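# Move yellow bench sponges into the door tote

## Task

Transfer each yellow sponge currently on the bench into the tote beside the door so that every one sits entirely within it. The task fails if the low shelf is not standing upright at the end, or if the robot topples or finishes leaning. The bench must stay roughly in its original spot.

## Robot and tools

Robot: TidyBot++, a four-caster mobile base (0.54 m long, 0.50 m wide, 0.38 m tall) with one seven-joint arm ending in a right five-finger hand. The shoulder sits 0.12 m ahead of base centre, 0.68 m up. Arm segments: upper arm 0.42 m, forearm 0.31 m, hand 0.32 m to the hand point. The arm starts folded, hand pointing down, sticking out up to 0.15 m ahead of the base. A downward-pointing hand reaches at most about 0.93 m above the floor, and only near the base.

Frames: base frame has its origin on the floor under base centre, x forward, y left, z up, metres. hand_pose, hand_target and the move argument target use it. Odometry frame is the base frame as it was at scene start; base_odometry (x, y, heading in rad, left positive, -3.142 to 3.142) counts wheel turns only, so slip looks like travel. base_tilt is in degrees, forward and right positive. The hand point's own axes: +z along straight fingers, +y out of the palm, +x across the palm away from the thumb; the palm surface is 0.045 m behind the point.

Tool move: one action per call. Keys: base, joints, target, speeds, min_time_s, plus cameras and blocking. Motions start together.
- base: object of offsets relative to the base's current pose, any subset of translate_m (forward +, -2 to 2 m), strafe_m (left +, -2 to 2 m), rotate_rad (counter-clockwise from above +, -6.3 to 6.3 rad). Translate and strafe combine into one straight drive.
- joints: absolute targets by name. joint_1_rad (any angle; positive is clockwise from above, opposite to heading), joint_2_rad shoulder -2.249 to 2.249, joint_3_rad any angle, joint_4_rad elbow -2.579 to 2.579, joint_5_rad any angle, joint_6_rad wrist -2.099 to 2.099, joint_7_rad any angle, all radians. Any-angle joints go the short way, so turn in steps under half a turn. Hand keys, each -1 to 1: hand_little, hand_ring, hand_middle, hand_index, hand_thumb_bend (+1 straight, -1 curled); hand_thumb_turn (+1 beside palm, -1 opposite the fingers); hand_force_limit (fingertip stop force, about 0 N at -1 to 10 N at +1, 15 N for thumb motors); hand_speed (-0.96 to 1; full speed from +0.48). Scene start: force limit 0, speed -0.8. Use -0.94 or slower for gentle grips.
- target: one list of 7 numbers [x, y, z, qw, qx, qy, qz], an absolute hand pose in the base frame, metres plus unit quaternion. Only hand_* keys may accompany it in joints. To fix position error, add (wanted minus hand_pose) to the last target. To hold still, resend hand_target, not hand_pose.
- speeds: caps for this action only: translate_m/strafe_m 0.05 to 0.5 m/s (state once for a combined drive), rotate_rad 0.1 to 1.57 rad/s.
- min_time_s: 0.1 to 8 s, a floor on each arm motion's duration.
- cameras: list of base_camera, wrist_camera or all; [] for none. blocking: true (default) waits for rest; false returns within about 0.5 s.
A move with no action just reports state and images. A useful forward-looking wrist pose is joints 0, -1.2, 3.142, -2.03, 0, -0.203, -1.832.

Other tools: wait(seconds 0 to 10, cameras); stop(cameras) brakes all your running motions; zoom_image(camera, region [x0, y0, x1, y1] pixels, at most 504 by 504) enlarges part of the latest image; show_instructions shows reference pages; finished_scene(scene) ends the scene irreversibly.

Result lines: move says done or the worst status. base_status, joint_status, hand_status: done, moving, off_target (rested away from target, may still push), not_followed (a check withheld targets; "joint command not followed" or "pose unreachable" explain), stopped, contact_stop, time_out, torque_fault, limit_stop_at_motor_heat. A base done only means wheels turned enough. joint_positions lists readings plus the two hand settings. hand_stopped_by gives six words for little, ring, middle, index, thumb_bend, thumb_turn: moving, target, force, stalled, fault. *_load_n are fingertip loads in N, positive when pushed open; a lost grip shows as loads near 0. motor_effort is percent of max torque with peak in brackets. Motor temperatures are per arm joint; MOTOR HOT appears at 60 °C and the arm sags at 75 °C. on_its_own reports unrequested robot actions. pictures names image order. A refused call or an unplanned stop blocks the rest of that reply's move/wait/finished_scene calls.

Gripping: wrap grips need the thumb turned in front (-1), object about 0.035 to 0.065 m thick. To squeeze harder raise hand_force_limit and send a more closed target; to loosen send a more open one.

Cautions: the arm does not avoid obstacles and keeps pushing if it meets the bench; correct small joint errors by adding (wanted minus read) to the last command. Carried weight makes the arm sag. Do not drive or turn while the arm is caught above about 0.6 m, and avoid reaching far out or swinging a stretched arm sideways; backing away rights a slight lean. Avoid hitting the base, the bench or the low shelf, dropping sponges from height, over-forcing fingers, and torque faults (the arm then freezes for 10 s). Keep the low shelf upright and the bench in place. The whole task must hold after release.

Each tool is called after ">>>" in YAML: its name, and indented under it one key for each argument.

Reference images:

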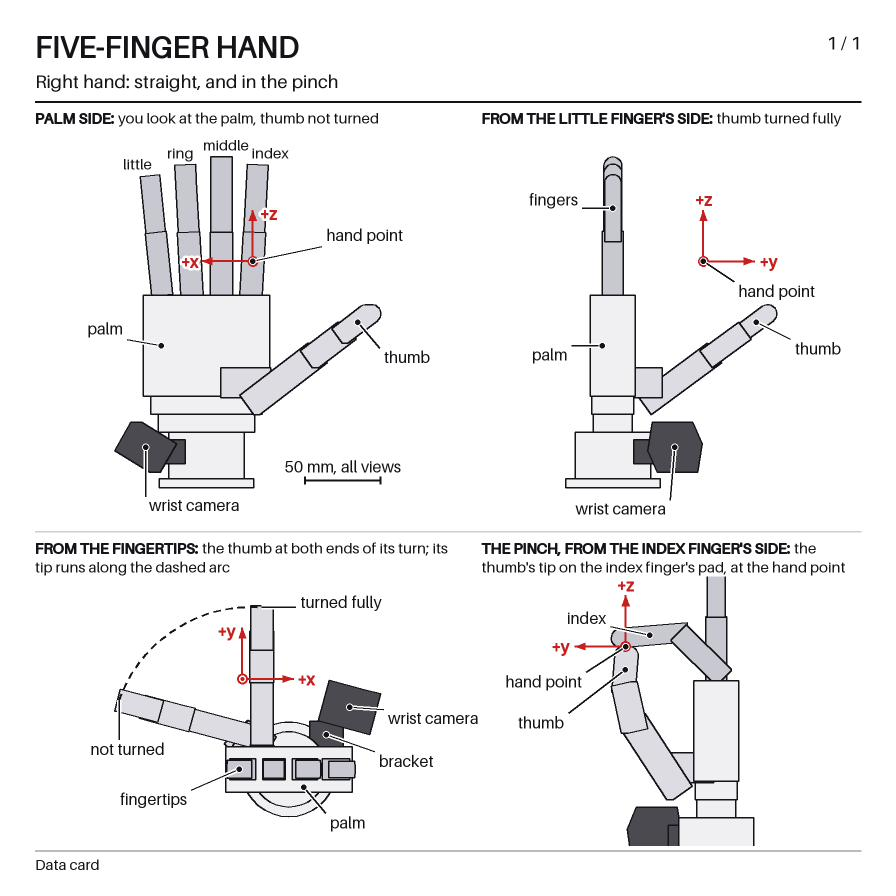

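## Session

>>> move:

Scene clock: 0.00 s.
Motor temperatures (°C): [42 36 36 36 47 44 45]
base_odometry: x=+0.000 y=+0.000 heading=+0.000
base_tilt: forward=+0.2 right=+0.6
base_status: not commanded
joint_positions: joint_1_rad=+0.026 joint_2_rad=-0.334 joint_3_rad=+3.136 joint_4_rad=-2.498 joint_5_rad=-0.048 joint_6_rad=-0.908 joint_7_rad=+1.552 hand_little=+1.000 hand_ring=+1.000 hand_middle=+1.000 hand_index=+1.000 hand_thumb_turn=+1.000 hand_thumb_bend=+1.000 hand_force_limit=+0.000 hand_speed=-0.800
joint_status: not commanded
hand_stopped_by: target,target,target,target,target,target
little_load_n: 0.0
ring_load_n: 0.0
middle_load_n: 0.0
index_load_n: 0.0
thumb_bend_load_n: 0.0
thumb_turn_load_n: 0.0
motor_effort: joint_1_rad=-2 joint_2_rad=-1 joint_3_rad=+0 joint_4_rad=+10 joint_5_rad=-1 joint_6_rad=+0 joint_7_rad=-2
hand_pose: x=+0.2989 y=+0.0683 z=+0.5868 quat_wxyz=(+0.035, +0.033, +0.999, +0.018) (m; base frame)
hand_target: x=+0.2981 y=+0.0683 z=+0.5863 quat_wxyz=(+0.034, +0.033, +0.999, +0.018) (m; base frame)
hand_status: not commanded
pictures: base_camera, wrist_camera

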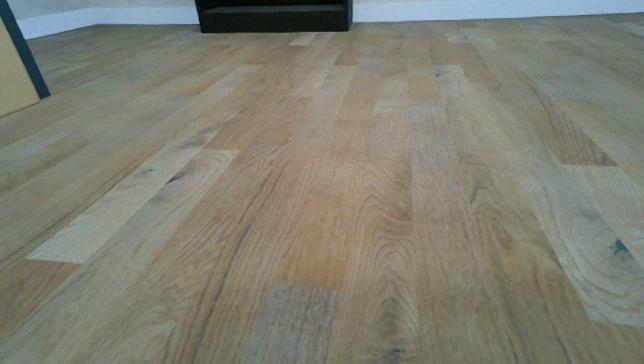

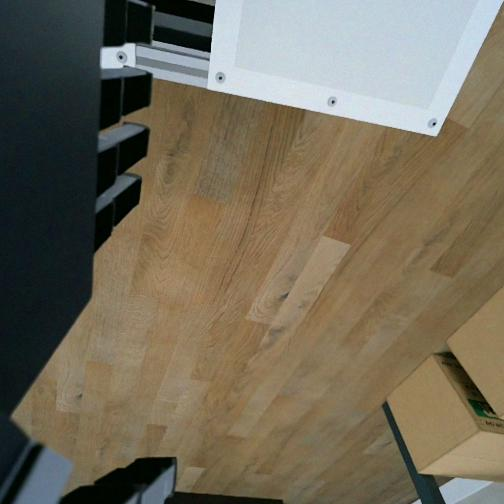

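>>> move:
  joints: {"joint_1_rad":0,"joint_2_rad":-0.2,"joint_3_rad":3.142,"joint_4_rad":-0.6,"joint_5_rad":0,"joint_6_rad":-1.13,"joint_7_rad":-1.832}
  cameras: ["wrist_camera"]

>>> move:
  joints: {"joint_1_rad":-0.9}
  cameras: ["wrist_camera"]

>>> move:
  joints: {"joint_1_rad":-1.8}
  cameras: ["wrist_camera"]

>>> move:
  joints: {"joint_1_rad":-2.9}
  cameras: ["wrist_camera"]

>>> move:
  joints: {"joint_1_rad":-4.0}
  cameras: ["wrist_camera"]

>>> move:
  joints: {"joint_1_rad":-5.1}
  cameras: ["wrist_camera"]

Scene clock: 11.60 s.
move: done
base_odometry: x=+0.000 y=+0.000 heading=+0.000
base_tilt: forward=+0.2 right=+0.6
base_status: not commanded
joint_positions: joint_1_rad=+0.026 joint_2_rad=-0.220 joint_3_rad=+3.136 joint_4_rad=-0.622 joint_5_rad=-0.048 joint_6_rad=-1.050 joint_7_rad=+4.375 hand_little=+1.000 hand_ring=+1.000 hand_middle=+1.000 hand_index=+1.000 hand_thumb_turn=+1.000 hand_thumb_bend=+1.000 hand_force_limit=+0.000 hand_speed=-0.800
joint_status: all done
hand_stopped_by: target,target,target,target,target,target
little_load_n: 0.0
ring_load_n: 0.0
middle_load_n: 0.0
index_load_n: 0.0
thumb_bend_load_n: 0.0
thumb_turn_load_n: 0.0
motor_effort: joint_1_rad=-1(3) joint_2_rad=-2(8) joint_3_rad=+1(2) joint_4_rad=+8(16) joint_5_rad=-1(2) joint_6_rad=+7(9) joint_7_rad=-1(2)
hand_pose: x=+0.4770 y=-0.0369 z=+1.3703 quat_wxyz=(+0.140, -0.655, +0.110, -0.735) (m; base frame)
hand_target: x=+0.4815 y=-0.0490 z=+1.3516 quat_wxyz=(+0.094, -0.687, +0.090, -0.715) (m; base frame)
hand_status: not commanded
pictures: wrist_camera

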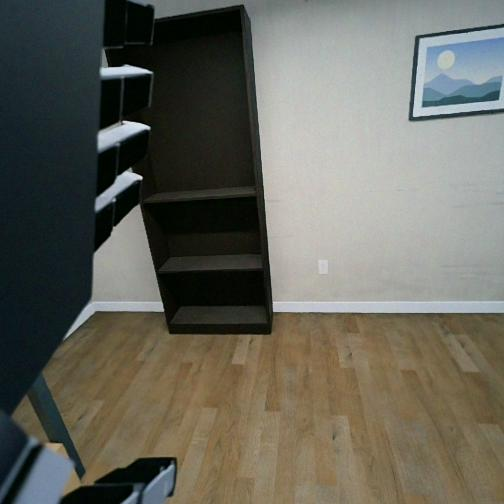

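Scene clock: 13.80 s.
move: done
base_odometry: x=+0.000 y=+0.000 heading=+0.000
base_tilt: forward=+0.2 right=+0.5
base_status: not commanded
joint_positions: joint_1_rad=-0.875 joint_2_rad=-0.220 joint_3_rad=+3.136 joint_4_rad=-0.622 joint_5_rad=-0.047 joint_6_rad=-1.050 joint_7_rad=+4.377 hand_little=+1.000 hand_ring=+1.000 hand_middle=+1.000 hand_index=+1.000 hand_thumb_turn=+1.000 hand_thumb_bend=+1.000 hand_force_limit=+0.000 hand_speed=-0.800
joint_status: all done
hand_stopped_by: target,target,target,target,target,target
little_load_n: 0.0
ring_load_n: 0.0
middle_load_n: 0.0
index_load_n: 0.0
thumb_bend_load_n: 0.5
thumb_turn_load_n: 0.0
motor_effort: joint_1_rad=+0(3) joint_2_rad=-2(2) joint_3_rad=+1(1) joint_4_rad=+8(9) joint_5_rad=-1(1) joint_6_rad=+7(9) joint_7_rad=-1(2)
hand_pose: x=+0.3703 y=+0.2576 z=+1.3704 quat_wxyz=(+0.445, -0.637, -0.187, -0.601) (m; base frame)
hand_target: x=+0.3827 y=+0.2535 z=+1.3516 quat_wxyz=(+0.396, -0.658, -0.217, -0.603) (m; base frame)
hand_status: not commanded
pictures: wrist_camera

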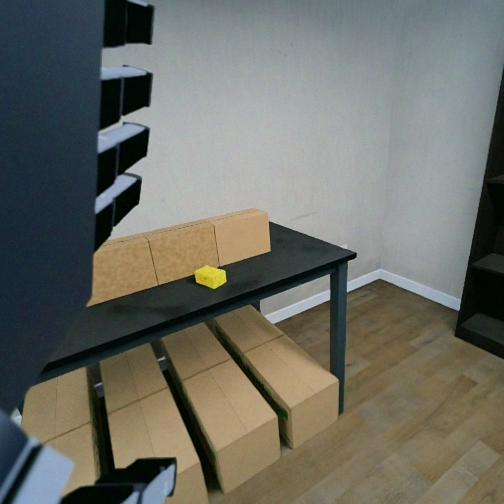

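Scene clock: 16.00 s.
move: done
base_odometry: x=+0.000 y=+0.000 heading=+0.000
base_tilt: forward=+0.2 right=+0.6
base_status: not commanded
joint_positions: joint_1_rad=-1.775 joint_2_rad=-0.220 joint_3_rad=+3.136 joint_4_rad=-0.622 joint_5_rad=-0.047 joint_6_rad=-1.050 joint_7_rad=+4.377 hand_little=+1.000 hand_ring=+1.000 hand_middle=+1.000 hand_index=+1.000 hand_thumb_turn=+1.000 hand_thumb_bend=+1.000 hand_force_limit=+0.000 hand_speed=-0.800
joint_status: all done
hand_stopped_by: target,target,target,target,target,target
little_load_n: 0.0
ring_load_n: 0.0
middle_load_n: 0.0
index_load_n: 0.0
thumb_bend_load_n: 0.0
thumb_turn_load_n: 0.0
motor_effort: joint_1_rad=-2(3) joint_2_rad=-2(2) joint_3_rad=+0(1) joint_4_rad=+9(9) joint_5_rad=-1(2) joint_6_rad=+8(9) joint_7_rad=-2(2)
hand_pose: x=+0.0734 y=+0.3570 z=+1.3704 quat_wxyz=(+0.662, -0.493, -0.445, -0.347) (m; base frame)
hand_target: x=+0.0844 y=+0.3641 z=+1.3516 quat_wxyz=(+0.619, -0.498, -0.482, -0.371) (m; base frame)
hand_status: not commanded
pictures: wrist_camera

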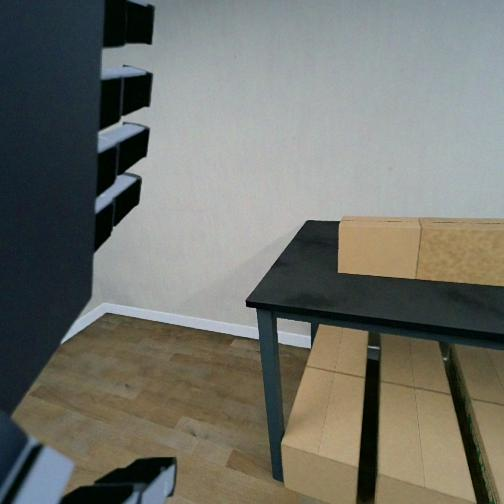

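Scene clock: 18.40 s.
move: done
base_odometry: x=+0.000 y=+0.000 heading=+0.000
base_tilt: forward=+0.3 right=+0.6
base_status: not commanded
joint_positions: joint_1_rad=-2.875 joint_2_rad=-0.220 joint_3_rad=+3.136 joint_4_rad=-0.622 joint_5_rad=-0.047 joint_6_rad=-1.050 joint_7_rad=+4.377 hand_little=+1.000 hand_ring=+1.000 hand_middle=+1.000 hand_index=+1.000 hand_thumb_turn=+1.000 hand_thumb_bend=+1.000 hand_force_limit=+0.000 hand_speed=-0.800
joint_status: all done
hand_stopped_by: target,target,target,target,target,target
little_load_n: 0.0
ring_load_n: 0.0
middle_load_n: 0.0
index_load_n: 0.0
thumb_bend_load_n: 0.0
thumb_turn_load_n: 0.0
motor_effort: joint_1_rad=-2(3) joint_2_rad=-2(2) joint_3_rad=+0(1) joint_4_rad=+8(10) joint_5_rad=-1(1) joint_6_rad=+8(9) joint_7_rad=-2(2)
hand_pose: x=-0.2198 y=+0.1213 z=+1.3704 quat_wxyz=(+0.746, -0.187, -0.637, +0.050) (m; base frame)
hand_target: x=-0.2212 y=+0.1343 z=+1.3516 quat_wxyz=(+0.721, -0.172, -0.671, +0.007) (m; base frame)
hand_status: not commanded
pictures: wrist_camera

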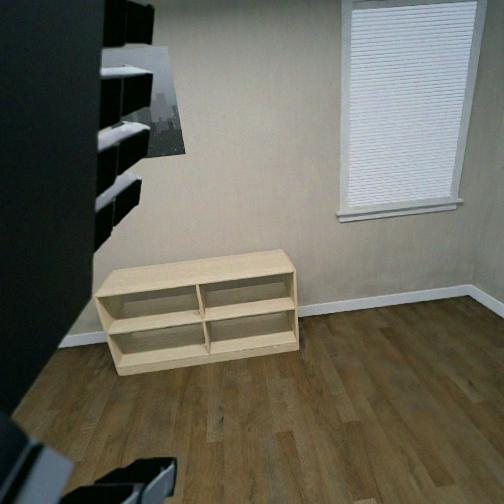

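Scene clock: 20.80 s.
move: done
base_odometry: x=+0.000 y=+0.000 heading=+0.000
base_tilt: forward=+0.2 right=+0.6
base_status: not commanded
joint_positions: joint_1_rad=-3.975 joint_2_rad=-0.220 joint_3_rad=+3.136 joint_4_rad=-0.622 joint_5_rad=-0.047 joint_6_rad=-1.050 joint_7_rad=+4.377 hand_little=+1.000 hand_ring=+1.000 hand_middle=+1.000 hand_index=+1.000 hand_thumb_turn=+1.000 hand_thumb_bend=+1.000 hand_force_limit=+0.000 hand_speed=-0.800
joint_status: all done
hand_stopped_by: target,target,target,target,target,target
little_load_n: 0.0
ring_load_n: 0.0
middle_load_n: 0.0
index_load_n: -0.5
thumb_bend_load_n: 0.0
thumb_turn_load_n: 0.0
motor_effort: joint_1_rad=-1(3) joint_2_rad=-2(2) joint_3_rad=+0(1) joint_4_rad=+8(10) joint_5_rad=-1(1) joint_6_rad=+7(8) joint_7_rad=-1(2)
hand_pose: x=-0.1428 y=-0.2469 z=+1.3704 quat_wxyz=(+0.610, +0.173, -0.641, +0.433) (m; base frame)
hand_target: x=-0.1550 y=-0.2423 z=+1.3516 quat_wxyz=(+0.611, +0.204, -0.662, +0.383) (m; base frame)
hand_status: not commanded
pictures: wrist_camera

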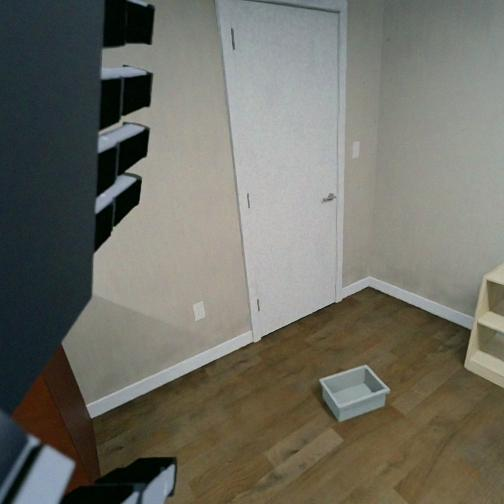

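Scene clock: 23.20 s.
move: done
base_odometry: x=+0.000 y=+0.000 heading=+0.000
base_tilt: forward=+0.3 right=+0.5
base_status: not commanded
joint_positions: joint_1_rad=-5.075 joint_2_rad=-0.220 joint_3_rad=+3.136 joint_4_rad=-0.622 joint_5_rad=-0.047 joint_6_rad=-1.050 joint_7_rad=+4.377 hand_little=+1.000 hand_ring=+1.000 hand_middle=+1.000 hand_index=+1.000 hand_thumb_turn=+1.000 hand_thumb_bend=+1.000 hand_force_limit=+0.000 hand_speed=-0.800
joint_status: all done
hand_stopped_by: target,target,target,target,target,target
little_load_n: 0.0
ring_load_n: 0.0
middle_load_n: 0.0
index_load_n: 0.0
thumb_bend_load_n: 0.0
thumb_turn_load_n: 0.0
motor_effort: joint_1_rad=-1(3) joint_2_rad=-2(2) joint_3_rad=+1(1) joint_4_rad=+9(9) joint_5_rad=+0(2) joint_6_rad=+8(8) joint_7_rad=-1(2)
hand_pose: x=+0.2203 y=-0.3453 z=+1.3704 quat_wxyz=(+0.294, +0.483, -0.456, +0.688) (m; base frame)
hand_target: x=+0.2106 y=-0.3541 z=+1.3516 quat_wxyz=(+0.321, +0.520, -0.458, +0.646) (m; base frame)
hand_status: not commanded
pictures: wrist_camera

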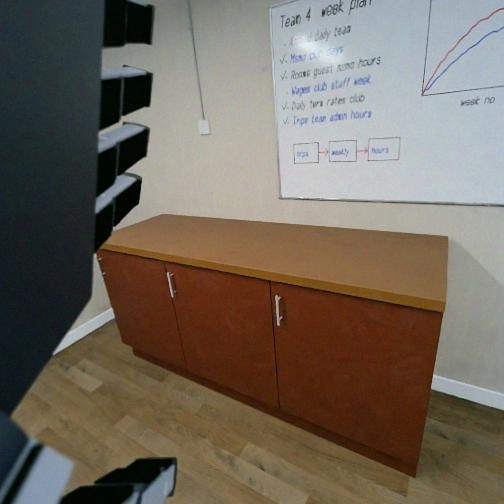

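>>> move:
  joints: {"joint_1_rad": -4.5}
  cameras: ["wrist_camera"]

Scene clock: 89.03 s.
move: done
base_odometry: x=+0.000 y=+0.000 heading=+0.000
base_tilt: forward=+0.2 right=+0.6
base_status: not commanded
joint_positions: joint_1_rad=-4.525 joint_2_rad=-0.220 joint_3_rad=+3.136 joint_4_rad=-0.622 joint_5_rad=-0.047 joint_6_rad=-1.050 joint_7_rad=+4.377 hand_little=+1.000 hand_ring=+1.000 hand_middle=+1.000 hand_index=+1.000 hand_thumb_turn=+1.000 hand_thumb_bend=+1.000 hand_force_limit=+0.000 hand_speed=-0.800
joint_status: all done
hand_stopped_by: target,target,target,target,target,target
little_load_n: 0.0
ring_load_n: 0.0
middle_load_n: 0.0
index_load_n: 0.0
thumb_bend_load_n: 0.0
thumb_turn_load_n: 0.0
motor_effort: joint_1_rad=+0(3) joint_2_rad=-2(2) joint_3_rad=+0(1) joint_4_rad=+9(10) joint_5_rad=+0(1) joint_6_rad=+8(8) joint_7_rad=-1(2)
hand_pose: x=+0.0248 y=-0.3473 z=+1.3704 quat_wxyz=(+0.470, +0.341, -0.570, +0.582) (m; base frame)
hand_target: x=-0.0053 y=-0.3440 z=+1.3516 quat_wxyz=(+0.498, +0.361, -0.591, +0.522) (m; base frame)
hand_status: not commanded
pictures: wrist_camera

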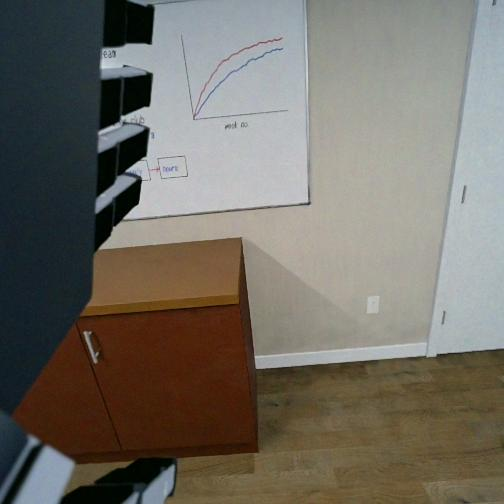

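>>> move:
  joints: {"joint_1_rad": -6.283}
  base: {"rotate_rad": 1.453}
  cameras: ["base_camera"]

>>> move:
  base: {"translate_m": 0.521, "strafe_m": -0.605}
  speeds: {"translate_m": 0.4}
  cameras: ["base_camera", "wrist_camera"]

Scene clock: 117.00 s.
move: done
base_odometry: x=+0.000 y=+0.000 heading=+1.453
base_tilt: forward=+0.2 right=+0.6
base_status: done
joint_positions: joint_1_rad=-6.258 joint_2_rad=-0.209 joint_3_rad=+3.136 joint_4_rad=-0.622 joint_5_rad=-0.047 joint_6_rad=-1.051 joint_7_rad=+4.377 hand_little=+1.000 hand_ring=+1.000 hand_middle=+1.000 hand_index=+1.000 hand_thumb_turn=+1.000 hand_thumb_bend=+1.000 hand_force_limit=+0.000 hand_speed=-0.800
joint_status: all done
hand_stopped_by: target,target,target,target,target,target
little_load_n: 0.0
ring_load_n: 0.0
middle_load_n: 0.0
index_load_n: 0.0
thumb_bend_load_n: 0.0
thumb_turn_load_n: 0.0
motor_effort: joint_1_rad=+0(4) joint_2_rad=-2(5) joint_3_rad=+1(1) joint_4_rad=+8(10) joint_5_rad=-1(2) joint_6_rad=+8(9) joint_7_rad=+0(2)
hand_pose: x=+0.4844 y=-0.0370 z=+1.3663 quat_wxyz=(-0.139, +0.659, -0.110, +0.731) (m; base frame)
hand_target: x=+0.4815 y=-0.0491 z=+1.3516 quat_wxyz=(-0.094, +0.687, -0.090, +0.715) (m; base frame)
hand_status: not commanded
pictures: base_camera

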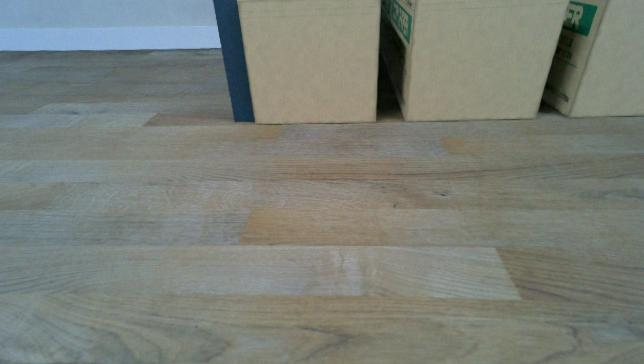

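Scene clock: 120.13 s.
move: done
base_odometry: x=+0.662 y=+0.446 heading=+1.453
base_tilt: forward=+0.3 right=+0.6
base_status: done
joint_positions: joint_1_rad=-6.260 joint_2_rad=-0.204 joint_3_rad=+3.136 joint_4_rad=-0.619 joint_5_rad=-0.047 joint_6_rad=-1.051 joint_7_rad=+4.377 hand_little=+1.000 hand_ring=+1.000 hand_middle=+1.000 hand_index=+1.000 hand_thumb_turn=+1.000 hand_thumb_bend=+1.000 hand_force_limit=+0.000 hand_speed=-0.800
joint_status: not commanded
hand_stopped_by: target,target,target,target,target,target
little_load_n: 0.0
ring_load_n: 0.0
middle_load_n: 0.0
index_load_n: 0.0
thumb_bend_load_n: 0.0
thumb_turn_load_n: 0.0
motor_effort: joint_1_rad=-1(2) joint_2_rad=-2(5) joint_3_rad=+0(3) joint_4_rad=+9(10) joint_5_rad=-1(2) joint_6_rad=+7(9) joint_7_rad=-2(2)
hand_pose: x=+0.4868 y=-0.0366 z=+1.3659 quat_wxyz=(-0.139, +0.660, -0.110, +0.730) (m; base frame)
hand_target: x=+0.4815 y=-0.0491 z=+1.3516 quat_wxyz=(-0.094, +0.687, -0.090, +0.715) (m; base frame)
hand_status: not commanded
pictures: base_camera, wrist_camera

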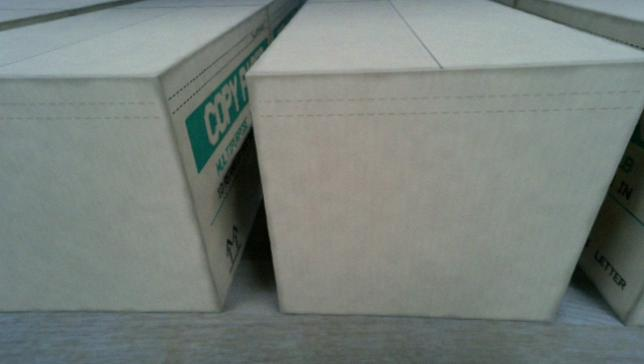

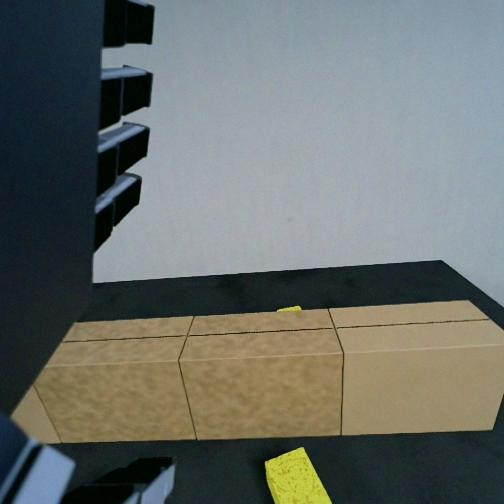

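>>> move:
  joints: {"joint_6_rad": -1.6, "joint_1_rad": -6.283}
  cameras: ["wrist_camera"]

Scene clock: 140.07 s.
move: done
base_odometry: x=+0.662 y=+0.446 heading=+1.453
base_tilt: forward=+0.2 right=+0.6
base_status: not commanded
joint_positions: joint_1_rad=-6.260 joint_2_rad=-0.204 joint_3_rad=+3.136 joint_4_rad=-0.617 joint_5_rad=-0.047 joint_6_rad=-1.521 joint_7_rad=+4.377 hand_little=+1.000 hand_ring=+1.000 hand_middle=+1.000 hand_index=+1.000 hand_thumb_turn=+1.000 hand_thumb_bend=+1.000 hand_force_limit=+0.000 hand_speed=-0.800
joint_status: all done
hand_stopped_by: target,target,target,target,target,target
little_load_n: 0.0
ring_load_n: 0.0
middle_load_n: 0.0
index_load_n: 0.0
thumb_bend_load_n: 0.0
thumb_turn_load_n: 0.0
motor_effort: joint_1_rad=+0(3) joint_2_rad=-2(3) joint_3_rad=+0(1) joint_4_rad=+8(10) joint_5_rad=-1(1) joint_6_rad=+7(8) joint_7_rad=-2(2)
hand_pose: x=+0.4446 y=-0.0351 z=+1.2212 quat_wxyz=(-0.109, +0.812, -0.132, +0.558) (m; base frame)
hand_target: x=+0.4318 y=-0.0491 z=+1.2085 quat_wxyz=(-0.070, +0.834, -0.110, +0.536) (m; base frame)
hand_status: not commanded
pictures: wrist_camera

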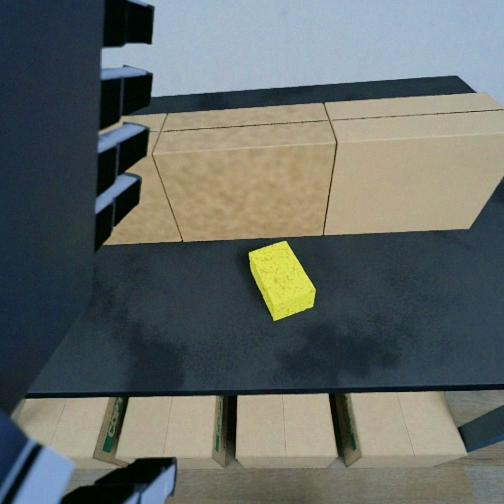

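>>> zoom_image:
  camera: "wrist_camera"
  region: [230, 225, 340, 335]

Scaled by 4.582.

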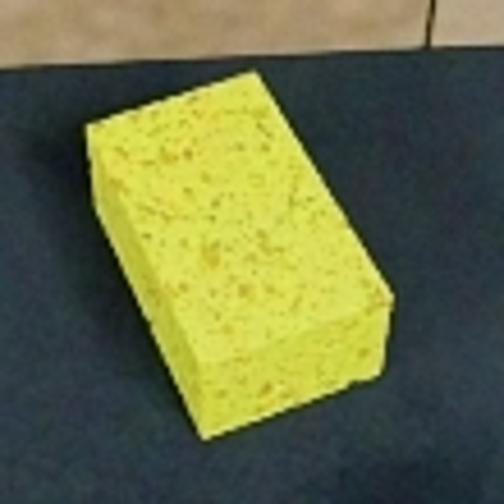

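>>> move:
  base: {"translate_m": 0.07, "strafe_m": 0.35}
  speeds: {"translate_m": 0.25}
  joints: {"joint_1_rad": -5.782, "joint_5_rad": 0.63, "joint_6_rad": -1.45, "joint_7_rad": 2.48, "hand_thumb_turn": -1, "hand_speed": 0.2}
  min_time_s: 3
  cameras: ["wrist_camera"]

Scene clock: 224.70 s.
move: done
base_odometry: x=+0.323 y=+0.557 heading=+1.453
base_tilt: forward=+0.3 right=+0.6
base_status: done
joint_positions: joint_1_rad=-5.805 joint_2_rad=-0.204 joint_3_rad=+3.136 joint_4_rad=-0.617 joint_5_rad=+0.558 joint_6_rad=-1.521 joint_7_rad=+2.555 hand_little=+1.000 hand_ring=+1.000 hand_middle=+1.000 hand_index=+1.000 hand_thumb_turn=-1.000 hand_thumb_bend=+1.000 hand_force_limit=+0.000 hand_speed=+0.200
joint_status: all done
hand_stopped_by: target,target,target,target,target,target
little_load_n: 0.0
ring_load_n: 0.0
middle_load_n: 0.0
index_load_n: 0.0
thumb_bend_load_n: 0.0
thumb_turn_load_n: 0.0
motor_effort: joint_1_rad=-1(3) joint_2_rad=-2(3) joint_3_rad=+0(1) joint_4_rad=+8(9) joint_5_rad=+1(2) joint_6_rad=+7(8) joint_7_rad=-1(2)
hand_pose: x=+0.3442 y=-0.2491 z=+1.2439 quat_wxyz=(-0.251, +0.060, -0.802, +0.539) (m; base frame)
hand_target: x=+0.3297 y=-0.2748 z=+1.2775 quat_wxyz=(-0.262, +0.002, -0.775, +0.575) (m; base frame)
hand_status: not commanded
pictures: wrist_camera

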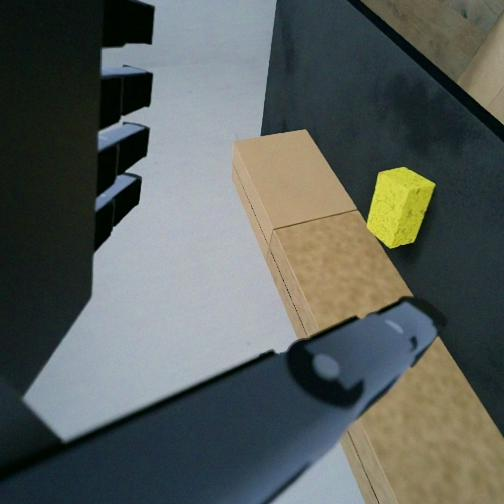

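>>> move:
  joints: {"joint_1_rad": -5.757, "joint_2_rad": 0.433, "joint_4_rad": -0.50, "joint_5_rad": 0.62, "joint_6_rad": -1.44, "joint_7_rad": 2.485}
  min_time_s: 2.5
  cameras: ["wrist_camera"]

Scene clock: 237.30 s.
move: done
base_odometry: x=+0.323 y=+0.557 heading=+1.453
base_tilt: forward=+0.3 right=+0.6
base_status: not commanded
joint_positions: joint_1_rad=-5.783 joint_2_rad=+0.410 joint_3_rad=+3.136 joint_4_rad=-0.525 joint_5_rad=+0.559 joint_6_rad=-1.520 joint_7_rad=+2.554 hand_little=+1.000 hand_ring=+1.000 hand_middle=+1.000 hand_index=+1.000 hand_thumb_turn=-1.000 hand_thumb_bend=+1.000 hand_force_limit=+0.000 hand_speed=+0.200
joint_status: all done
hand_stopped_by: target,target,target,target,target,target
little_load_n: 0.0
ring_load_n: 0.0
middle_load_n: 0.0
index_load_n: 0.0
thumb_bend_load_n: 0.0
thumb_turn_load_n: 0.0
motor_effort: joint_1_rad=-1(3) joint_2_rad=-24(27) joint_3_rad=+1(1) joint_4_rad=+12(13) joint_5_rad=+3(3) joint_6_rad=+5(8) joint_7_rad=-2(3)
hand_pose: x=+0.5794 y=-0.3862 z=+0.9981 quat_wxyz=(-0.061, +0.141, -0.898, +0.412) (m; base frame)
hand_target: x=+0.5844 y=-0.4286 z=+1.0190 quat_wxyz=(-0.073, +0.095, -0.881, +0.458) (m; base frame)
hand_status: not commanded
pictures: wrist_camera

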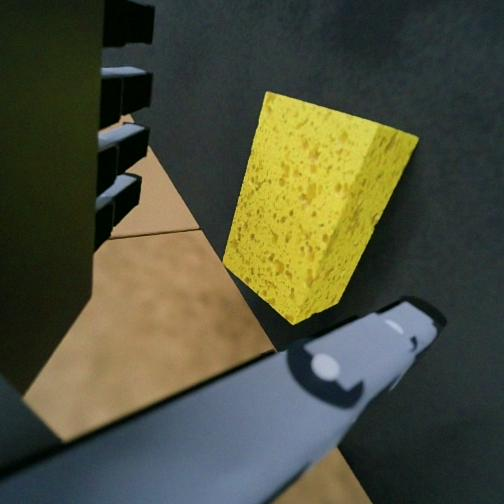

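>>> move:
  joints: {"joint_1_rad": -5.75, "joint_2_rad": 0.2775, "joint_4_rad": -0.871, "joint_5_rad": 0.65, "joint_6_rad": -1.243, "joint_7_rad": 2.367}
  min_time_s: 2.5
  cameras: ["wrist_camera"]

Scene clock: 260.57 s.
move: done
base_odometry: x=+0.323 y=+0.557 heading=+1.453
base_tilt: forward=+0.3 right=+0.6
base_status: not commanded
joint_positions: joint_1_rad=-5.776 joint_2_rad=+0.315 joint_3_rad=+3.136 joint_4_rad=-0.837 joint_5_rad=+0.575 joint_6_rad=-1.325 joint_7_rad=+2.442 hand_little=+1.000 hand_ring=+1.000 hand_middle=+1.000 hand_index=+1.000 hand_thumb_turn=-1.000 hand_thumb_bend=+1.000 hand_force_limit=+0.000 hand_speed=+0.200
joint_status: all done
hand_stopped_by: target,target,target,target,target,target
little_load_n: 0.0
ring_load_n: 0.0
middle_load_n: 0.0
index_load_n: -0.5
thumb_bend_load_n: 0.0
thumb_turn_load_n: 0.5
motor_effort: joint_1_rad=-1(3) joint_2_rad=-23(25) joint_3_rad=+1(1) joint_4_rad=+14(14) joint_5_rad=+3(4) joint_6_rad=+5(6) joint_7_rad=-2(3)
hand_pose: x=+0.5772 y=-0.3886 z=+0.9557 quat_wxyz=(-0.064, +0.142, -0.896, +0.416) (m; base frame)
hand_target: x=+0.5626 y=-0.4204 z=+0.9875 quat_wxyz=(-0.076, +0.101, -0.876, +0.465) (m; base frame)
hand_status: not commanded
pictures: wrist_camera

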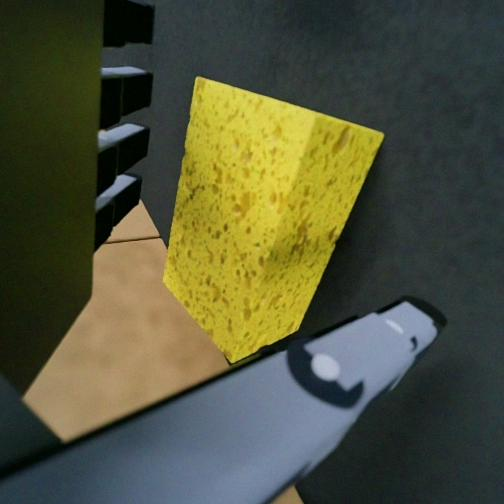

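>>> move:
  joints: {"hand_force_limit": -0.1, "hand_speed": -0.88, "hand_index": 0.2, "hand_middle": 0.2, "hand_thumb_bend": 0.35}
  cameras: ["wrist_camera"]

Scene clock: 266.03 s.
move: off_target
base_odometry: x=+0.323 y=+0.557 heading=+1.453
base_tilt: forward=+0.3 right=+0.5
base_status: not commanded
joint_positions: joint_1_rad=-5.775 joint_2_rad=+0.314 joint_3_rad=+3.136 joint_4_rad=-0.837 joint_5_rad=+0.578 joint_6_rad=-1.320 joint_7_rad=+2.441 hand_little=+1.000 hand_ring=+1.000 hand_middle=+0.289 hand_index=+0.277 hand_thumb_turn=-1.000 hand_thumb_bend=+0.638 hand_force_limit=-0.100 hand_speed=-0.880
joint_status: hand_middle off_target (ended at +0.289, target +0.200); hand_index off_target (ended at +0.277, target +0.200); hand_thumb_bend off_target (ended at +0.638, target +0.350); the others done
hand_stopped_by: target,target,force,force,force,target
little_load_n: 0.0
ring_load_n: 0.0
middle_load_n: 4.5
index_load_n: 7.0
thumb_bend_load_n: 9.5
thumb_turn_load_n: -0.5
motor_effort: joint_1_rad=-1(2) joint_2_rad=-23(23) joint_3_rad=+1(1) joint_4_rad=+13(14) joint_5_rad=+3(4) joint_6_rad=+4(5) joint_7_rad=-2(3)
hand_pose: x=+0.5772 y=-0.3900 z=+0.9576 quat_wxyz=(-0.065, +0.141, -0.895, +0.419) (m; base frame)
hand_target: x=+0.5626 y=-0.4204 z=+0.9875 quat_wxyz=(-0.076, +0.101, -0.876, +0.465) (m; base frame)
hand_status: not commanded
pictures: wrist_camera

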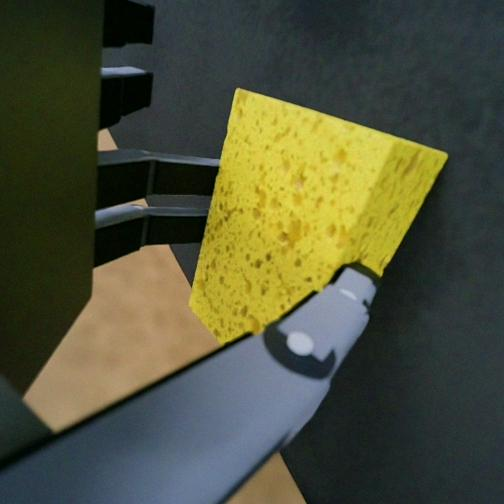

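>>> move:
  joints: {"joint_2_rad": 0.1}
  min_time_s: 1.2

>>> move:
  base: {"translate_m": -0.25}
  joints: {"joint_1_rad": -6.283, "joint_2_rad": -0.33, "joint_4_rad": -1.108, "joint_5_rad": 0.0, "joint_6_rad": -1.35, "joint_7_rad": 3.2}
  min_time_s: 2.5
  cameras: ["wrist_camera"]

>>> move:
  base: {"rotate_rad": 1.217}
  cameras: ["base_camera"]

Scene clock: 289.23 s.
move: done
base_odometry: x=+0.323 y=+0.557 heading=+1.453
base_tilt: forward=+0.3 right=+0.6
base_status: not commanded
joint_positions: joint_1_rad=-5.775 joint_2_rad=+0.123 joint_3_rad=+3.136 joint_4_rad=-0.840 joint_5_rad=+0.578 joint_6_rad=-1.320 joint_7_rad=+2.441 hand_little=+1.000 hand_ring=+1.000 hand_middle=+0.289 hand_index=+0.277 hand_thumb_turn=-1.000 hand_thumb_bend=+0.638 hand_force_limit=-0.100 hand_speed=-0.880
joint_status: all done
hand_stopped_by: target,target,force,force,force,target
little_load_n: 0.0
ring_load_n: 0.0
middle_load_n: 5.0
index_load_n: 7.0
thumb_bend_load_n: 10.0
thumb_turn_load_n: -0.5
motor_effort: joint_1_rad=-2(2) joint_2_rad=-17(24) joint_3_rad=+0(1) joint_4_rad=+13(14) joint_5_rad=+3(4) joint_6_rad=+6(6) joint_7_rad=-1(2)
hand_pose: x=+0.5222 y=-0.3595 z=+1.0625 quat_wxyz=(-0.131, +0.109, -0.866, +0.469) (m; base frame)
hand_target: x=+0.5081 y=-0.3883 z=+1.0879 quat_wxyz=(-0.138, +0.068, -0.846, +0.511) (m; base frame)
hand_status: not commanded
pictures: none

Scene clock: 292.37 s.
move: done
base_odometry: x=+0.293 y=+0.309 heading=+1.453
base_tilt: forward=+0.2 right=+0.5
base_status: done
joint_positions: joint_1_rad=-6.261 joint_2_rad=-0.314 joint_3_rad=+3.136 joint_4_rad=-1.075 joint_5_rad=+0.069 joint_6_rad=-1.320 joint_7_rad=+3.125 hand_little=+1.000 hand_ring=+1.000 hand_middle=+0.289 hand_index=+0.277 hand_thumb_turn=-1.000 hand_thumb_bend=+0.638 hand_force_limit=-0.100 hand_speed=-0.880
joint_status: all done
hand_stopped_by: target,target,force,force,force,target
little_load_n: 0.0
ring_load_n: 0.0
middle_load_n: 4.5
index_load_n: 7.0
thumb_bend_load_n: 10.0
thumb_turn_load_n: -0.5
motor_effort: joint_1_rad=-1(3) joint_2_rad=-3(20) joint_3_rad=+0(2) joint_4_rad=+12(14) joint_5_rad=+0(4) joint_6_rad=+7(8) joint_7_rad=-2(3)
hand_pose: x=+0.4587 y=+0.0056 z=+1.0992 quat_wxyz=(-0.333, +0.593, -0.626, +0.382) (m; base frame)
hand_target: x=+0.4440 y=+0.0284 z=+1.0810 quat_wxyz=(-0.333, +0.636, -0.600, +0.353) (m; base frame)
hand_status: not commanded
pictures: wrist_camera

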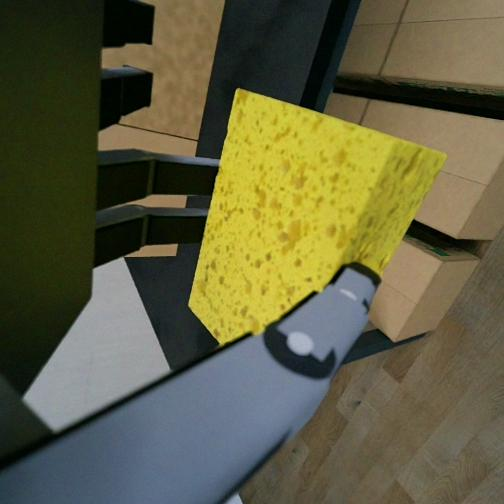

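Scene clock: 294.47 s.
move: done
base_odometry: x=+0.293 y=+0.309 heading=+2.670
base_tilt: forward=+0.2 right=+0.6
base_status: done
joint_positions: joint_1_rad=-6.263 joint_2_rad=-0.314 joint_3_rad=+3.136 joint_4_rad=-1.076 joint_5_rad=+0.062 joint_6_rad=-1.320 joint_7_rad=+3.126 hand_little=+1.000 hand_ring=+1.000 hand_middle=+0.289 hand_index=+0.277 hand_thumb_turn=-1.000 hand_thumb_bend=+0.638 hand_force_limit=-0.100 hand_speed=-0.880
joint_status: not commanded
hand_stopped_by: target,target,force,force,force,target
little_load_n: 0.0
ring_load_n: 0.0
middle_load_n: 5.0
index_load_n: 7.0
thumb_bend_load_n: 10.0
thumb_turn_load_n: -0.5
motor_effort: joint_1_rad=-1(2) joint_2_rad=-3(4) joint_3_rad=+0(1) joint_4_rad=+12(13) joint_5_rad=+0(1) joint_6_rad=+7(8) joint_7_rad=-1(2)
hand_pose: x=+0.4586 y=+0.0085 z=+1.0989 quat_wxyz=(-0.336, +0.595, -0.625, +0.379) (m; base frame)
hand_target: x=+0.4440 y=+0.0284 z=+1.0810 quat_wxyz=(-0.333, +0.636, -0.600, +0.353) (m; base frame)
hand_status: not commanded
pictures: base_camera

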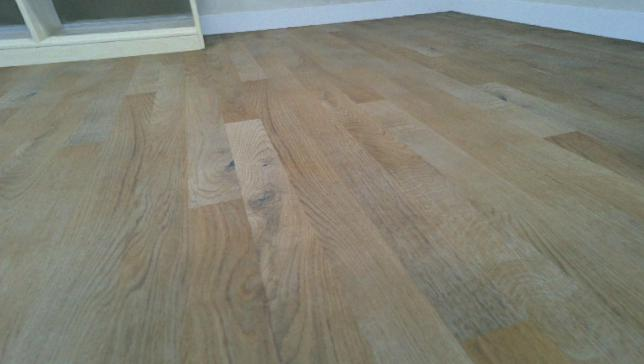

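>>> move:
  base: {"translate_m": 0.036, "strafe_m": 1.745}
  speeds: {"strafe_m": 0.45}
  cameras: ["base_camera"]

Scene clock: 302.60 s.
move: done
base_odometry: x=-0.532 y=-1.229 heading=+2.670
base_tilt: forward=+0.2 right=+0.6
base_status: done
joint_positions: joint_1_rad=-6.263 joint_2_rad=-0.314 joint_3_rad=+3.136 joint_4_rad=-1.076 joint_5_rad=+0.061 joint_6_rad=-1.320 joint_7_rad=+3.126 hand_little=+1.000 hand_ring=+1.000 hand_middle=+0.289 hand_index=+0.277 hand_thumb_turn=-1.000 hand_thumb_bend=+0.638 hand_force_limit=-0.100 hand_speed=-0.880
joint_status: not commanded
hand_stopped_by: target,target,force,force,force,target
little_load_n: 0.0
ring_load_n: 0.0
middle_load_n: 5.0
index_load_n: 7.0
thumb_bend_load_n: 10.0
thumb_turn_load_n: -0.5
motor_effort: joint_1_rad=-1(2) joint_2_rad=-2(3) joint_3_rad=+0(2) joint_4_rad=+11(13) joint_5_rad=+0(1) joint_6_rad=+6(8) joint_7_rad=-2(2)
hand_pose: x=+0.4586 y=+0.0089 z=+1.0989 quat_wxyz=(-0.336, +0.595, -0.624, +0.378) (m; base frame)
hand_target: x=+0.4440 y=+0.0284 z=+1.0810 quat_wxyz=(-0.333, +0.636, -0.600, +0.353) (m; base frame)
hand_status: not commanded
pictures: base_camera

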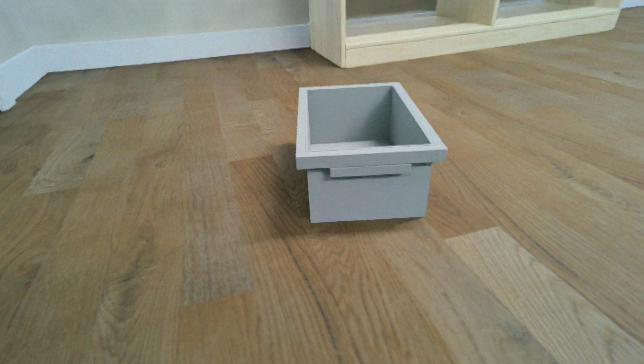

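>>> zoom_image:
  camera: "base_camera"
  region: [280, 70, 460, 230]

Scaled by 2.800.

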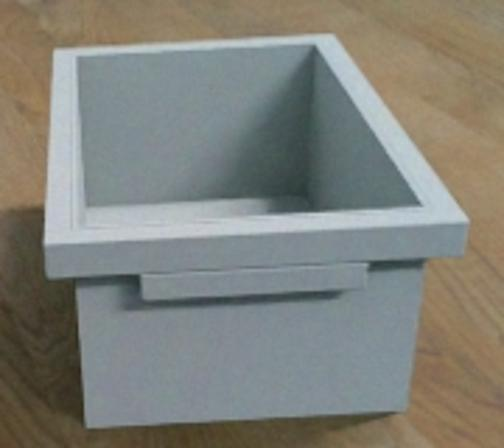

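>>> move:
  base: {"rotate_rad": 0.08}

>>> move:
  base: {"translate_m": 0.157, "strafe_m": -0.127}
  speeds: {"translate_m": 0.25}
  cameras: ["base_camera"]

Scene clock: 328.60 s.
move: done
base_odometry: x=-0.532 y=-1.230 heading=+2.751
base_tilt: forward=+0.3 right=+0.6
base_status: done
joint_positions: joint_1_rad=-6.264 joint_2_rad=-0.314 joint_3_rad=+3.136 joint_4_rad=-1.076 joint_5_rad=+0.059 joint_6_rad=-1.320 joint_7_rad=+3.126 hand_little=+1.000 hand_ring=+1.000 hand_middle=+0.289 hand_index=+0.277 hand_thumb_turn=-1.000 hand_thumb_bend=+0.638 hand_force_limit=-0.100 hand_speed=-0.880
joint_status: not commanded
hand_stopped_by: target,target,force,force,force,target
little_load_n: 0.0
ring_load_n: 0.0
middle_load_n: 4.5
index_load_n: 7.0
thumb_bend_load_n: 10.0
thumb_turn_load_n: -0.5
motor_effort: joint_1_rad=-2(2) joint_2_rad=-2(3) joint_3_rad=+1(1) joint_4_rad=+12(13) joint_5_rad=+0(1) joint_6_rad=+7(8) joint_7_rad=-1(2)
hand_pose: x=+0.4586 y=+0.0101 z=+1.0989 quat_wxyz=(-0.337, +0.596, -0.624, +0.377) (m; base frame)
hand_target: x=+0.4440 y=+0.0284 z=+1.0810 quat_wxyz=(-0.333, +0.636, -0.600, +0.353) (m; base frame)
hand_status: not commanded
pictures: none

Scene clock: 330.27 s.
move: done
base_odometry: x=-0.629 y=-1.052 heading=+2.751
base_tilt: forward=+0.2 right=+0.6
base_status: done
joint_positions: joint_1_rad=-6.264 joint_2_rad=-0.322 joint_3_rad=+3.136 joint_4_rad=-1.078 joint_5_rad=+0.058 joint_6_rad=-1.320 joint_7_rad=+3.126 hand_little=+1.000 hand_ring=+1.000 hand_middle=+0.289 hand_index=+0.277 hand_thumb_turn=-1.000 hand_thumb_bend=+0.638 hand_force_limit=-0.100 hand_speed=-0.880
joint_status: not commanded
hand_stopped_by: target,target,force,force,force,target
little_load_n: 0.0
ring_load_n: 0.0
middle_load_n: 5.0
index_load_n: 7.0
thumb_bend_load_n: 10.5
thumb_turn_load_n: -1.0
motor_effort: joint_1_rad=-1(2) joint_2_rad=-2(5) joint_3_rad=+0(2) joint_4_rad=+12(13) joint_5_rad=+0(1) joint_6_rad=+6(7) joint_7_rad=-1(2)
hand_pose: x=+0.4556 y=+0.0102 z=+1.1004 quat_wxyz=(-0.339, +0.595, -0.623, +0.379) (m; base frame)
hand_target: x=+0.4440 y=+0.0284 z=+1.0810 quat_wxyz=(-0.333, +0.636, -0.600, +0.353) (m; base frame)
hand_status: not commanded
pictures: base_camera

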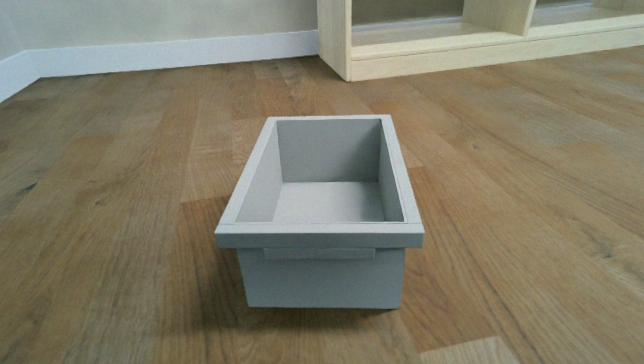

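>>> move:
  joints: {"joint_1_rad": -6.283, "joint_2_rad": 1.128, "joint_4_rad": -2.13, "joint_5_rad": -0.06, "joint_6_rad": 0.989, "joint_7_rad": 3.18}
  min_time_s: 5
  cameras: ["base_camera", "wrist_camera"]

Scene clock: 340.83 s.
move: done
base_odometry: x=-0.629 y=-1.052 heading=+2.751
base_tilt: forward=+0.3 right=+0.5
base_status: not commanded
joint_positions: joint_1_rad=-6.264 joint_2_rad=+1.095 joint_3_rad=+3.136 joint_4_rad=-2.110 joint_5_rad=+0.010 joint_6_rad=+0.904 joint_7_rad=+3.126 hand_little=+1.000 hand_ring=+1.000 hand_middle=+0.289 hand_index=+0.277 hand_thumb_turn=-1.000 hand_thumb_bend=+0.638 hand_force_limit=-0.100 hand_speed=-0.880
joint_status: all done
hand_stopped_by: target,target,force,force,force,target
little_load_n: 0.0
ring_load_n: 0.0
middle_load_n: 5.0
index_load_n: 6.5
thumb_bend_load_n: 10.0
thumb_turn_load_n: -0.5
motor_effort: joint_1_rad=-1(3) joint_2_rad=-28(30) joint_3_rad=+0(1) joint_4_rad=+3(17) joint_5_rad=-1(2) joint_6_rad=+6(8) joint_7_rad=-2(3)
hand_pose: x=+0.6735 y=+0.0282 z=+0.3016 quat_wxyz=(-0.292, +0.638, -0.653, +0.285) (m; base frame)
hand_target: x=+0.6713 y=+0.0153 z=+0.2957 quat_wxyz=(-0.281, +0.635, -0.647, +0.315) (m; base frame)
hand_status: not commanded
pictures: base_camera, wrist_camera

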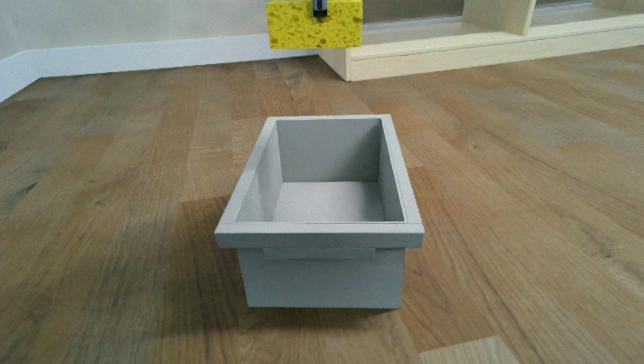

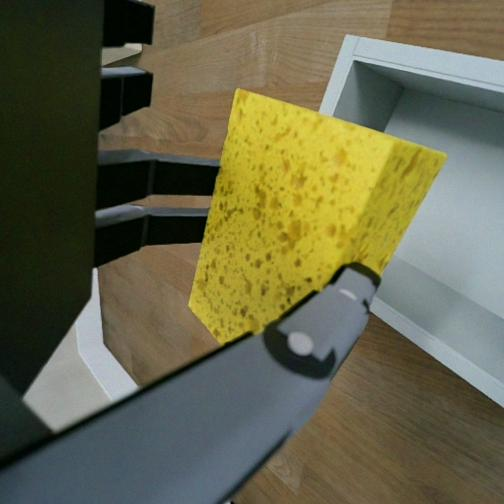

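>>> move:
  joints: {"joint_1_rad": -6.283, "joint_2_rad": 1.4435, "joint_4_rad": -1.936, "joint_6_rad": 1.11}
  min_time_s: 2.5
  cameras: ["base_camera"]

>>> move:
  joints: {"joint_1_rad": -6.283, "joint_2_rad": 1.755, "joint_4_rad": -1.63, "joint_6_rad": 1.13}
  min_time_s: 3
  cameras: ["base_camera"]

Scene clock: 349.50 s.
move: done
base_odometry: x=-0.629 y=-1.052 heading=+2.751
base_tilt: forward=+0.3 right=+0.6
base_status: not commanded
joint_positions: joint_1_rad=-6.264 joint_2_rad=+1.405 joint_3_rad=+3.136 joint_4_rad=-1.957 joint_5_rad=+0.010 joint_6_rad=+1.026 joint_7_rad=+3.126 hand_little=+1.000 hand_ring=+1.000 hand_middle=+0.289 hand_index=+0.277 hand_thumb_turn=-1.000 hand_thumb_bend=+0.638 hand_force_limit=-0.100 hand_speed=-0.880
joint_status: all done
hand_stopped_by: target,target,force,force,force,target
little_load_n: 0.0
ring_load_n: 0.0
middle_load_n: 5.0
index_load_n: 7.0
thumb_bend_load_n: 10.0
thumb_turn_load_n: -0.5
motor_effort: joint_1_rad=-1(3) joint_2_rad=-29(30) joint_3_rad=+0(1) joint_4_rad=+0(3) joint_5_rad=+0(1) joint_6_rad=+6(6) joint_7_rad=-1(3)
hand_pose: x=+0.6566 y=+0.0287 z=+0.1790 quat_wxyz=(-0.281, +0.642, -0.659, +0.274) (m; base frame)
hand_target: x=+0.6707 y=+0.0138 z=+0.1753 quat_wxyz=(-0.279, +0.637, -0.645, +0.317) (m; base frame)
hand_status: not commanded
pictures: base_camera

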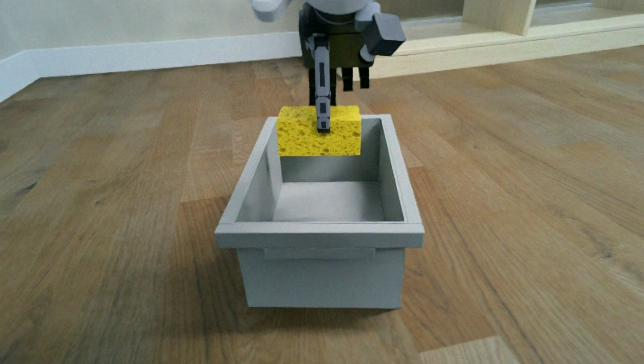

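Scene clock: 352.80 s.
move: done
base_odometry: x=-0.629 y=-1.052 heading=+2.751
base_tilt: forward=+0.3 right=+0.6
base_status: not commanded
joint_positions: joint_1_rad=-6.264 joint_2_rad=+1.715 joint_3_rad=+3.136 joint_4_rad=-1.651 joint_5_rad=+0.009 joint_6_rad=+1.048 joint_7_rad=+3.126 hand_little=+1.000 hand_ring=+1.000 hand_middle=+0.289 hand_index=+0.277 hand_thumb_turn=-1.000 hand_thumb_bend=+0.638 hand_force_limit=-0.100 hand_speed=-0.880
joint_status: all done
hand_stopped_by: target,target,force,force,force,target
little_load_n: 0.0
ring_load_n: 0.0
middle_load_n: 5.0
index_load_n: 7.0
thumb_bend_load_n: 10.0
thumb_turn_load_n: -0.5
motor_effort: joint_1_rad=-2(3) joint_2_rad=-29(30) joint_3_rad=-1(1) joint_4_rad=+0(2) joint_5_rad=-1(1) joint_6_rad=+5(7) joint_7_rad=-1(2)
hand_pose: x=+0.6613 y=+0.0284 z=+0.0525 quat_wxyz=(-0.286, +0.639, -0.657, +0.280) (m; base frame)
hand_target: x=+0.6689 y=+0.0136 z=+0.0482 quat_wxyz=(-0.283, +0.635, -0.643, +0.322) (m; base frame)
hand_status: not commanded
pictures: base_camera

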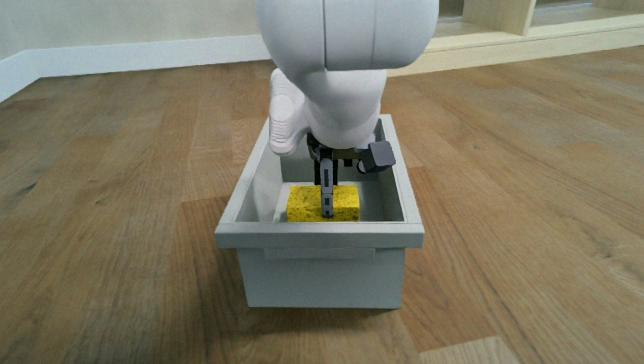

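>>> move:
  joints: {"hand_speed": -0.7, "hand_index": 1, "hand_middle": 1, "hand_thumb_bend": 1}

>>> move:
  joints: {"joint_1_rad": -6.283, "joint_2_rad": 1.4435, "joint_4_rad": -1.936, "joint_6_rad": 1.11, "hand_speed": 0.2}
  min_time_s: 2

>>> move:
  joints: {"joint_2_rad": 1.128, "joint_4_rad": -2.13, "joint_6_rad": 0.989}
  min_time_s: 1.5
  cameras: ["base_camera"]

Scene clock: 359.47 s.
move: done
base_odometry: x=-0.629 y=-1.052 heading=+2.751
base_tilt: forward=+0.2 right=+0.5
base_status: not commanded
joint_positions: joint_1_rad=-6.264 joint_2_rad=+1.715 joint_3_rad=+3.136 joint_4_rad=-1.651 joint_5_rad=+0.009 joint_6_rad=+1.049 joint_7_rad=+3.126 hand_little=+1.000 hand_ring=+1.000 hand_middle=+1.000 hand_index=+1.000 hand_thumb_turn=-1.000 hand_thumb_bend=+1.000 hand_force_limit=-0.100 hand_speed=-0.700
joint_status: all done
hand_stopped_by: target,target,target,target,target,target
little_load_n: 0.0
ring_load_n: 0.0
middle_load_n: -0.5
index_load_n: 0.0
thumb_bend_load_n: 0.0
thumb_turn_load_n: 0.0
motor_effort: joint_1_rad=+0(2) joint_2_rad=-29(29) joint_3_rad=-1(1) joint_4_rad=+0(1) joint_5_rad=-1(1) joint_6_rad=+5(7) joint_7_rad=-1(2)
hand_pose: x=+0.6616 y=+0.0284 z=+0.0528 quat_wxyz=(-0.286, +0.638, -0.657, +0.280) (m; base frame)
hand_target: x=+0.6689 y=+0.0136 z=+0.0482 quat_wxyz=(-0.283, +0.635, -0.643, +0.322) (m; base frame)
hand_status: not commanded
pictures: none

Scene clock: 361.80 s.
move: done
base_odometry: x=-0.629 y=-1.052 heading=+2.751
base_tilt: forward=+0.2 right=+0.5
base_status: not commanded
joint_positions: joint_1_rad=-6.264 joint_2_rad=+1.479 joint_3_rad=+3.136 joint_4_rad=-1.916 joint_5_rad=+0.009 joint_6_rad=+1.049 joint_7_rad=+3.126 hand_little=+1.000 hand_ring=+1.000 hand_middle=+1.000 hand_index=+1.000 hand_thumb_turn=-1.000 hand_thumb_bend=+1.000 hand_force_limit=-0.100 hand_speed=+0.200
joint_status: all done
hand_stopped_by: target,target,target,target,target,target
little_load_n: 0.0
ring_load_n: 0.0
middle_load_n: 0.0
index_load_n: 0.0
thumb_bend_load_n: 0.0
thumb_turn_load_n: 0.0
motor_effort: joint_1_rad=-1(3) joint_2_rad=-29(30) joint_3_rad=+0(1) joint_4_rad=-1(2) joint_5_rad=+0(1) joint_6_rad=+5(7) joint_7_rad=-1(2)
hand_pose: x=+0.6478 y=+0.0288 z=+0.1484 quat_wxyz=(-0.277, +0.643, -0.661, +0.270) (m; base frame)
hand_target: x=+0.6707 y=+0.0138 z=+0.1753 quat_wxyz=(-0.279, +0.637, -0.645, +0.317) (m; base frame)
hand_status: not commanded
pictures: none

Scene clock: 363.63 s.
move: done
base_odometry: x=-0.629 y=-1.052 heading=+2.751
base_tilt: forward=+0.3 right=+0.6
base_status: not commanded
joint_positions: joint_1_rad=-6.264 joint_2_rad=+1.160 joint_3_rad=+3.136 joint_4_rad=-2.109 joint_5_rad=+0.009 joint_6_rad=+1.049 joint_7_rad=+3.126 hand_little=+1.000 hand_ring=+1.000 hand_middle=+1.000 hand_index=+1.000 hand_thumb_turn=-1.000 hand_thumb_bend=+1.000 hand_force_limit=-0.100 hand_speed=+0.200
joint_status: all done
hand_stopped_by: target,target,target,target,target,target
little_load_n: 0.0
ring_load_n: -0.5
middle_load_n: -0.5
index_load_n: -0.5
thumb_bend_load_n: 0.0
thumb_turn_load_n: 0.0
motor_effort: joint_1_rad=-1(2) joint_2_rad=-29(30) joint_3_rad=-1(1) joint_4_rad=+2(2) joint_5_rad=-1(1) joint_6_rad=+5(7) joint_7_rad=-1(2)
hand_pose: x=+0.6854 y=+0.0281 z=+0.2958 quat_wxyz=(-0.318, +0.625, -0.641, +0.311) (m; base frame)
hand_target: x=+0.6713 y=+0.0153 z=+0.2957 quat_wxyz=(-0.281, +0.635, -0.647, +0.315) (m; base frame)
hand_status: not commanded
pictures: base_camera

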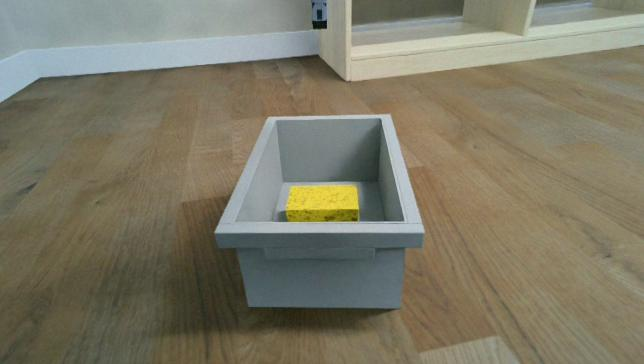

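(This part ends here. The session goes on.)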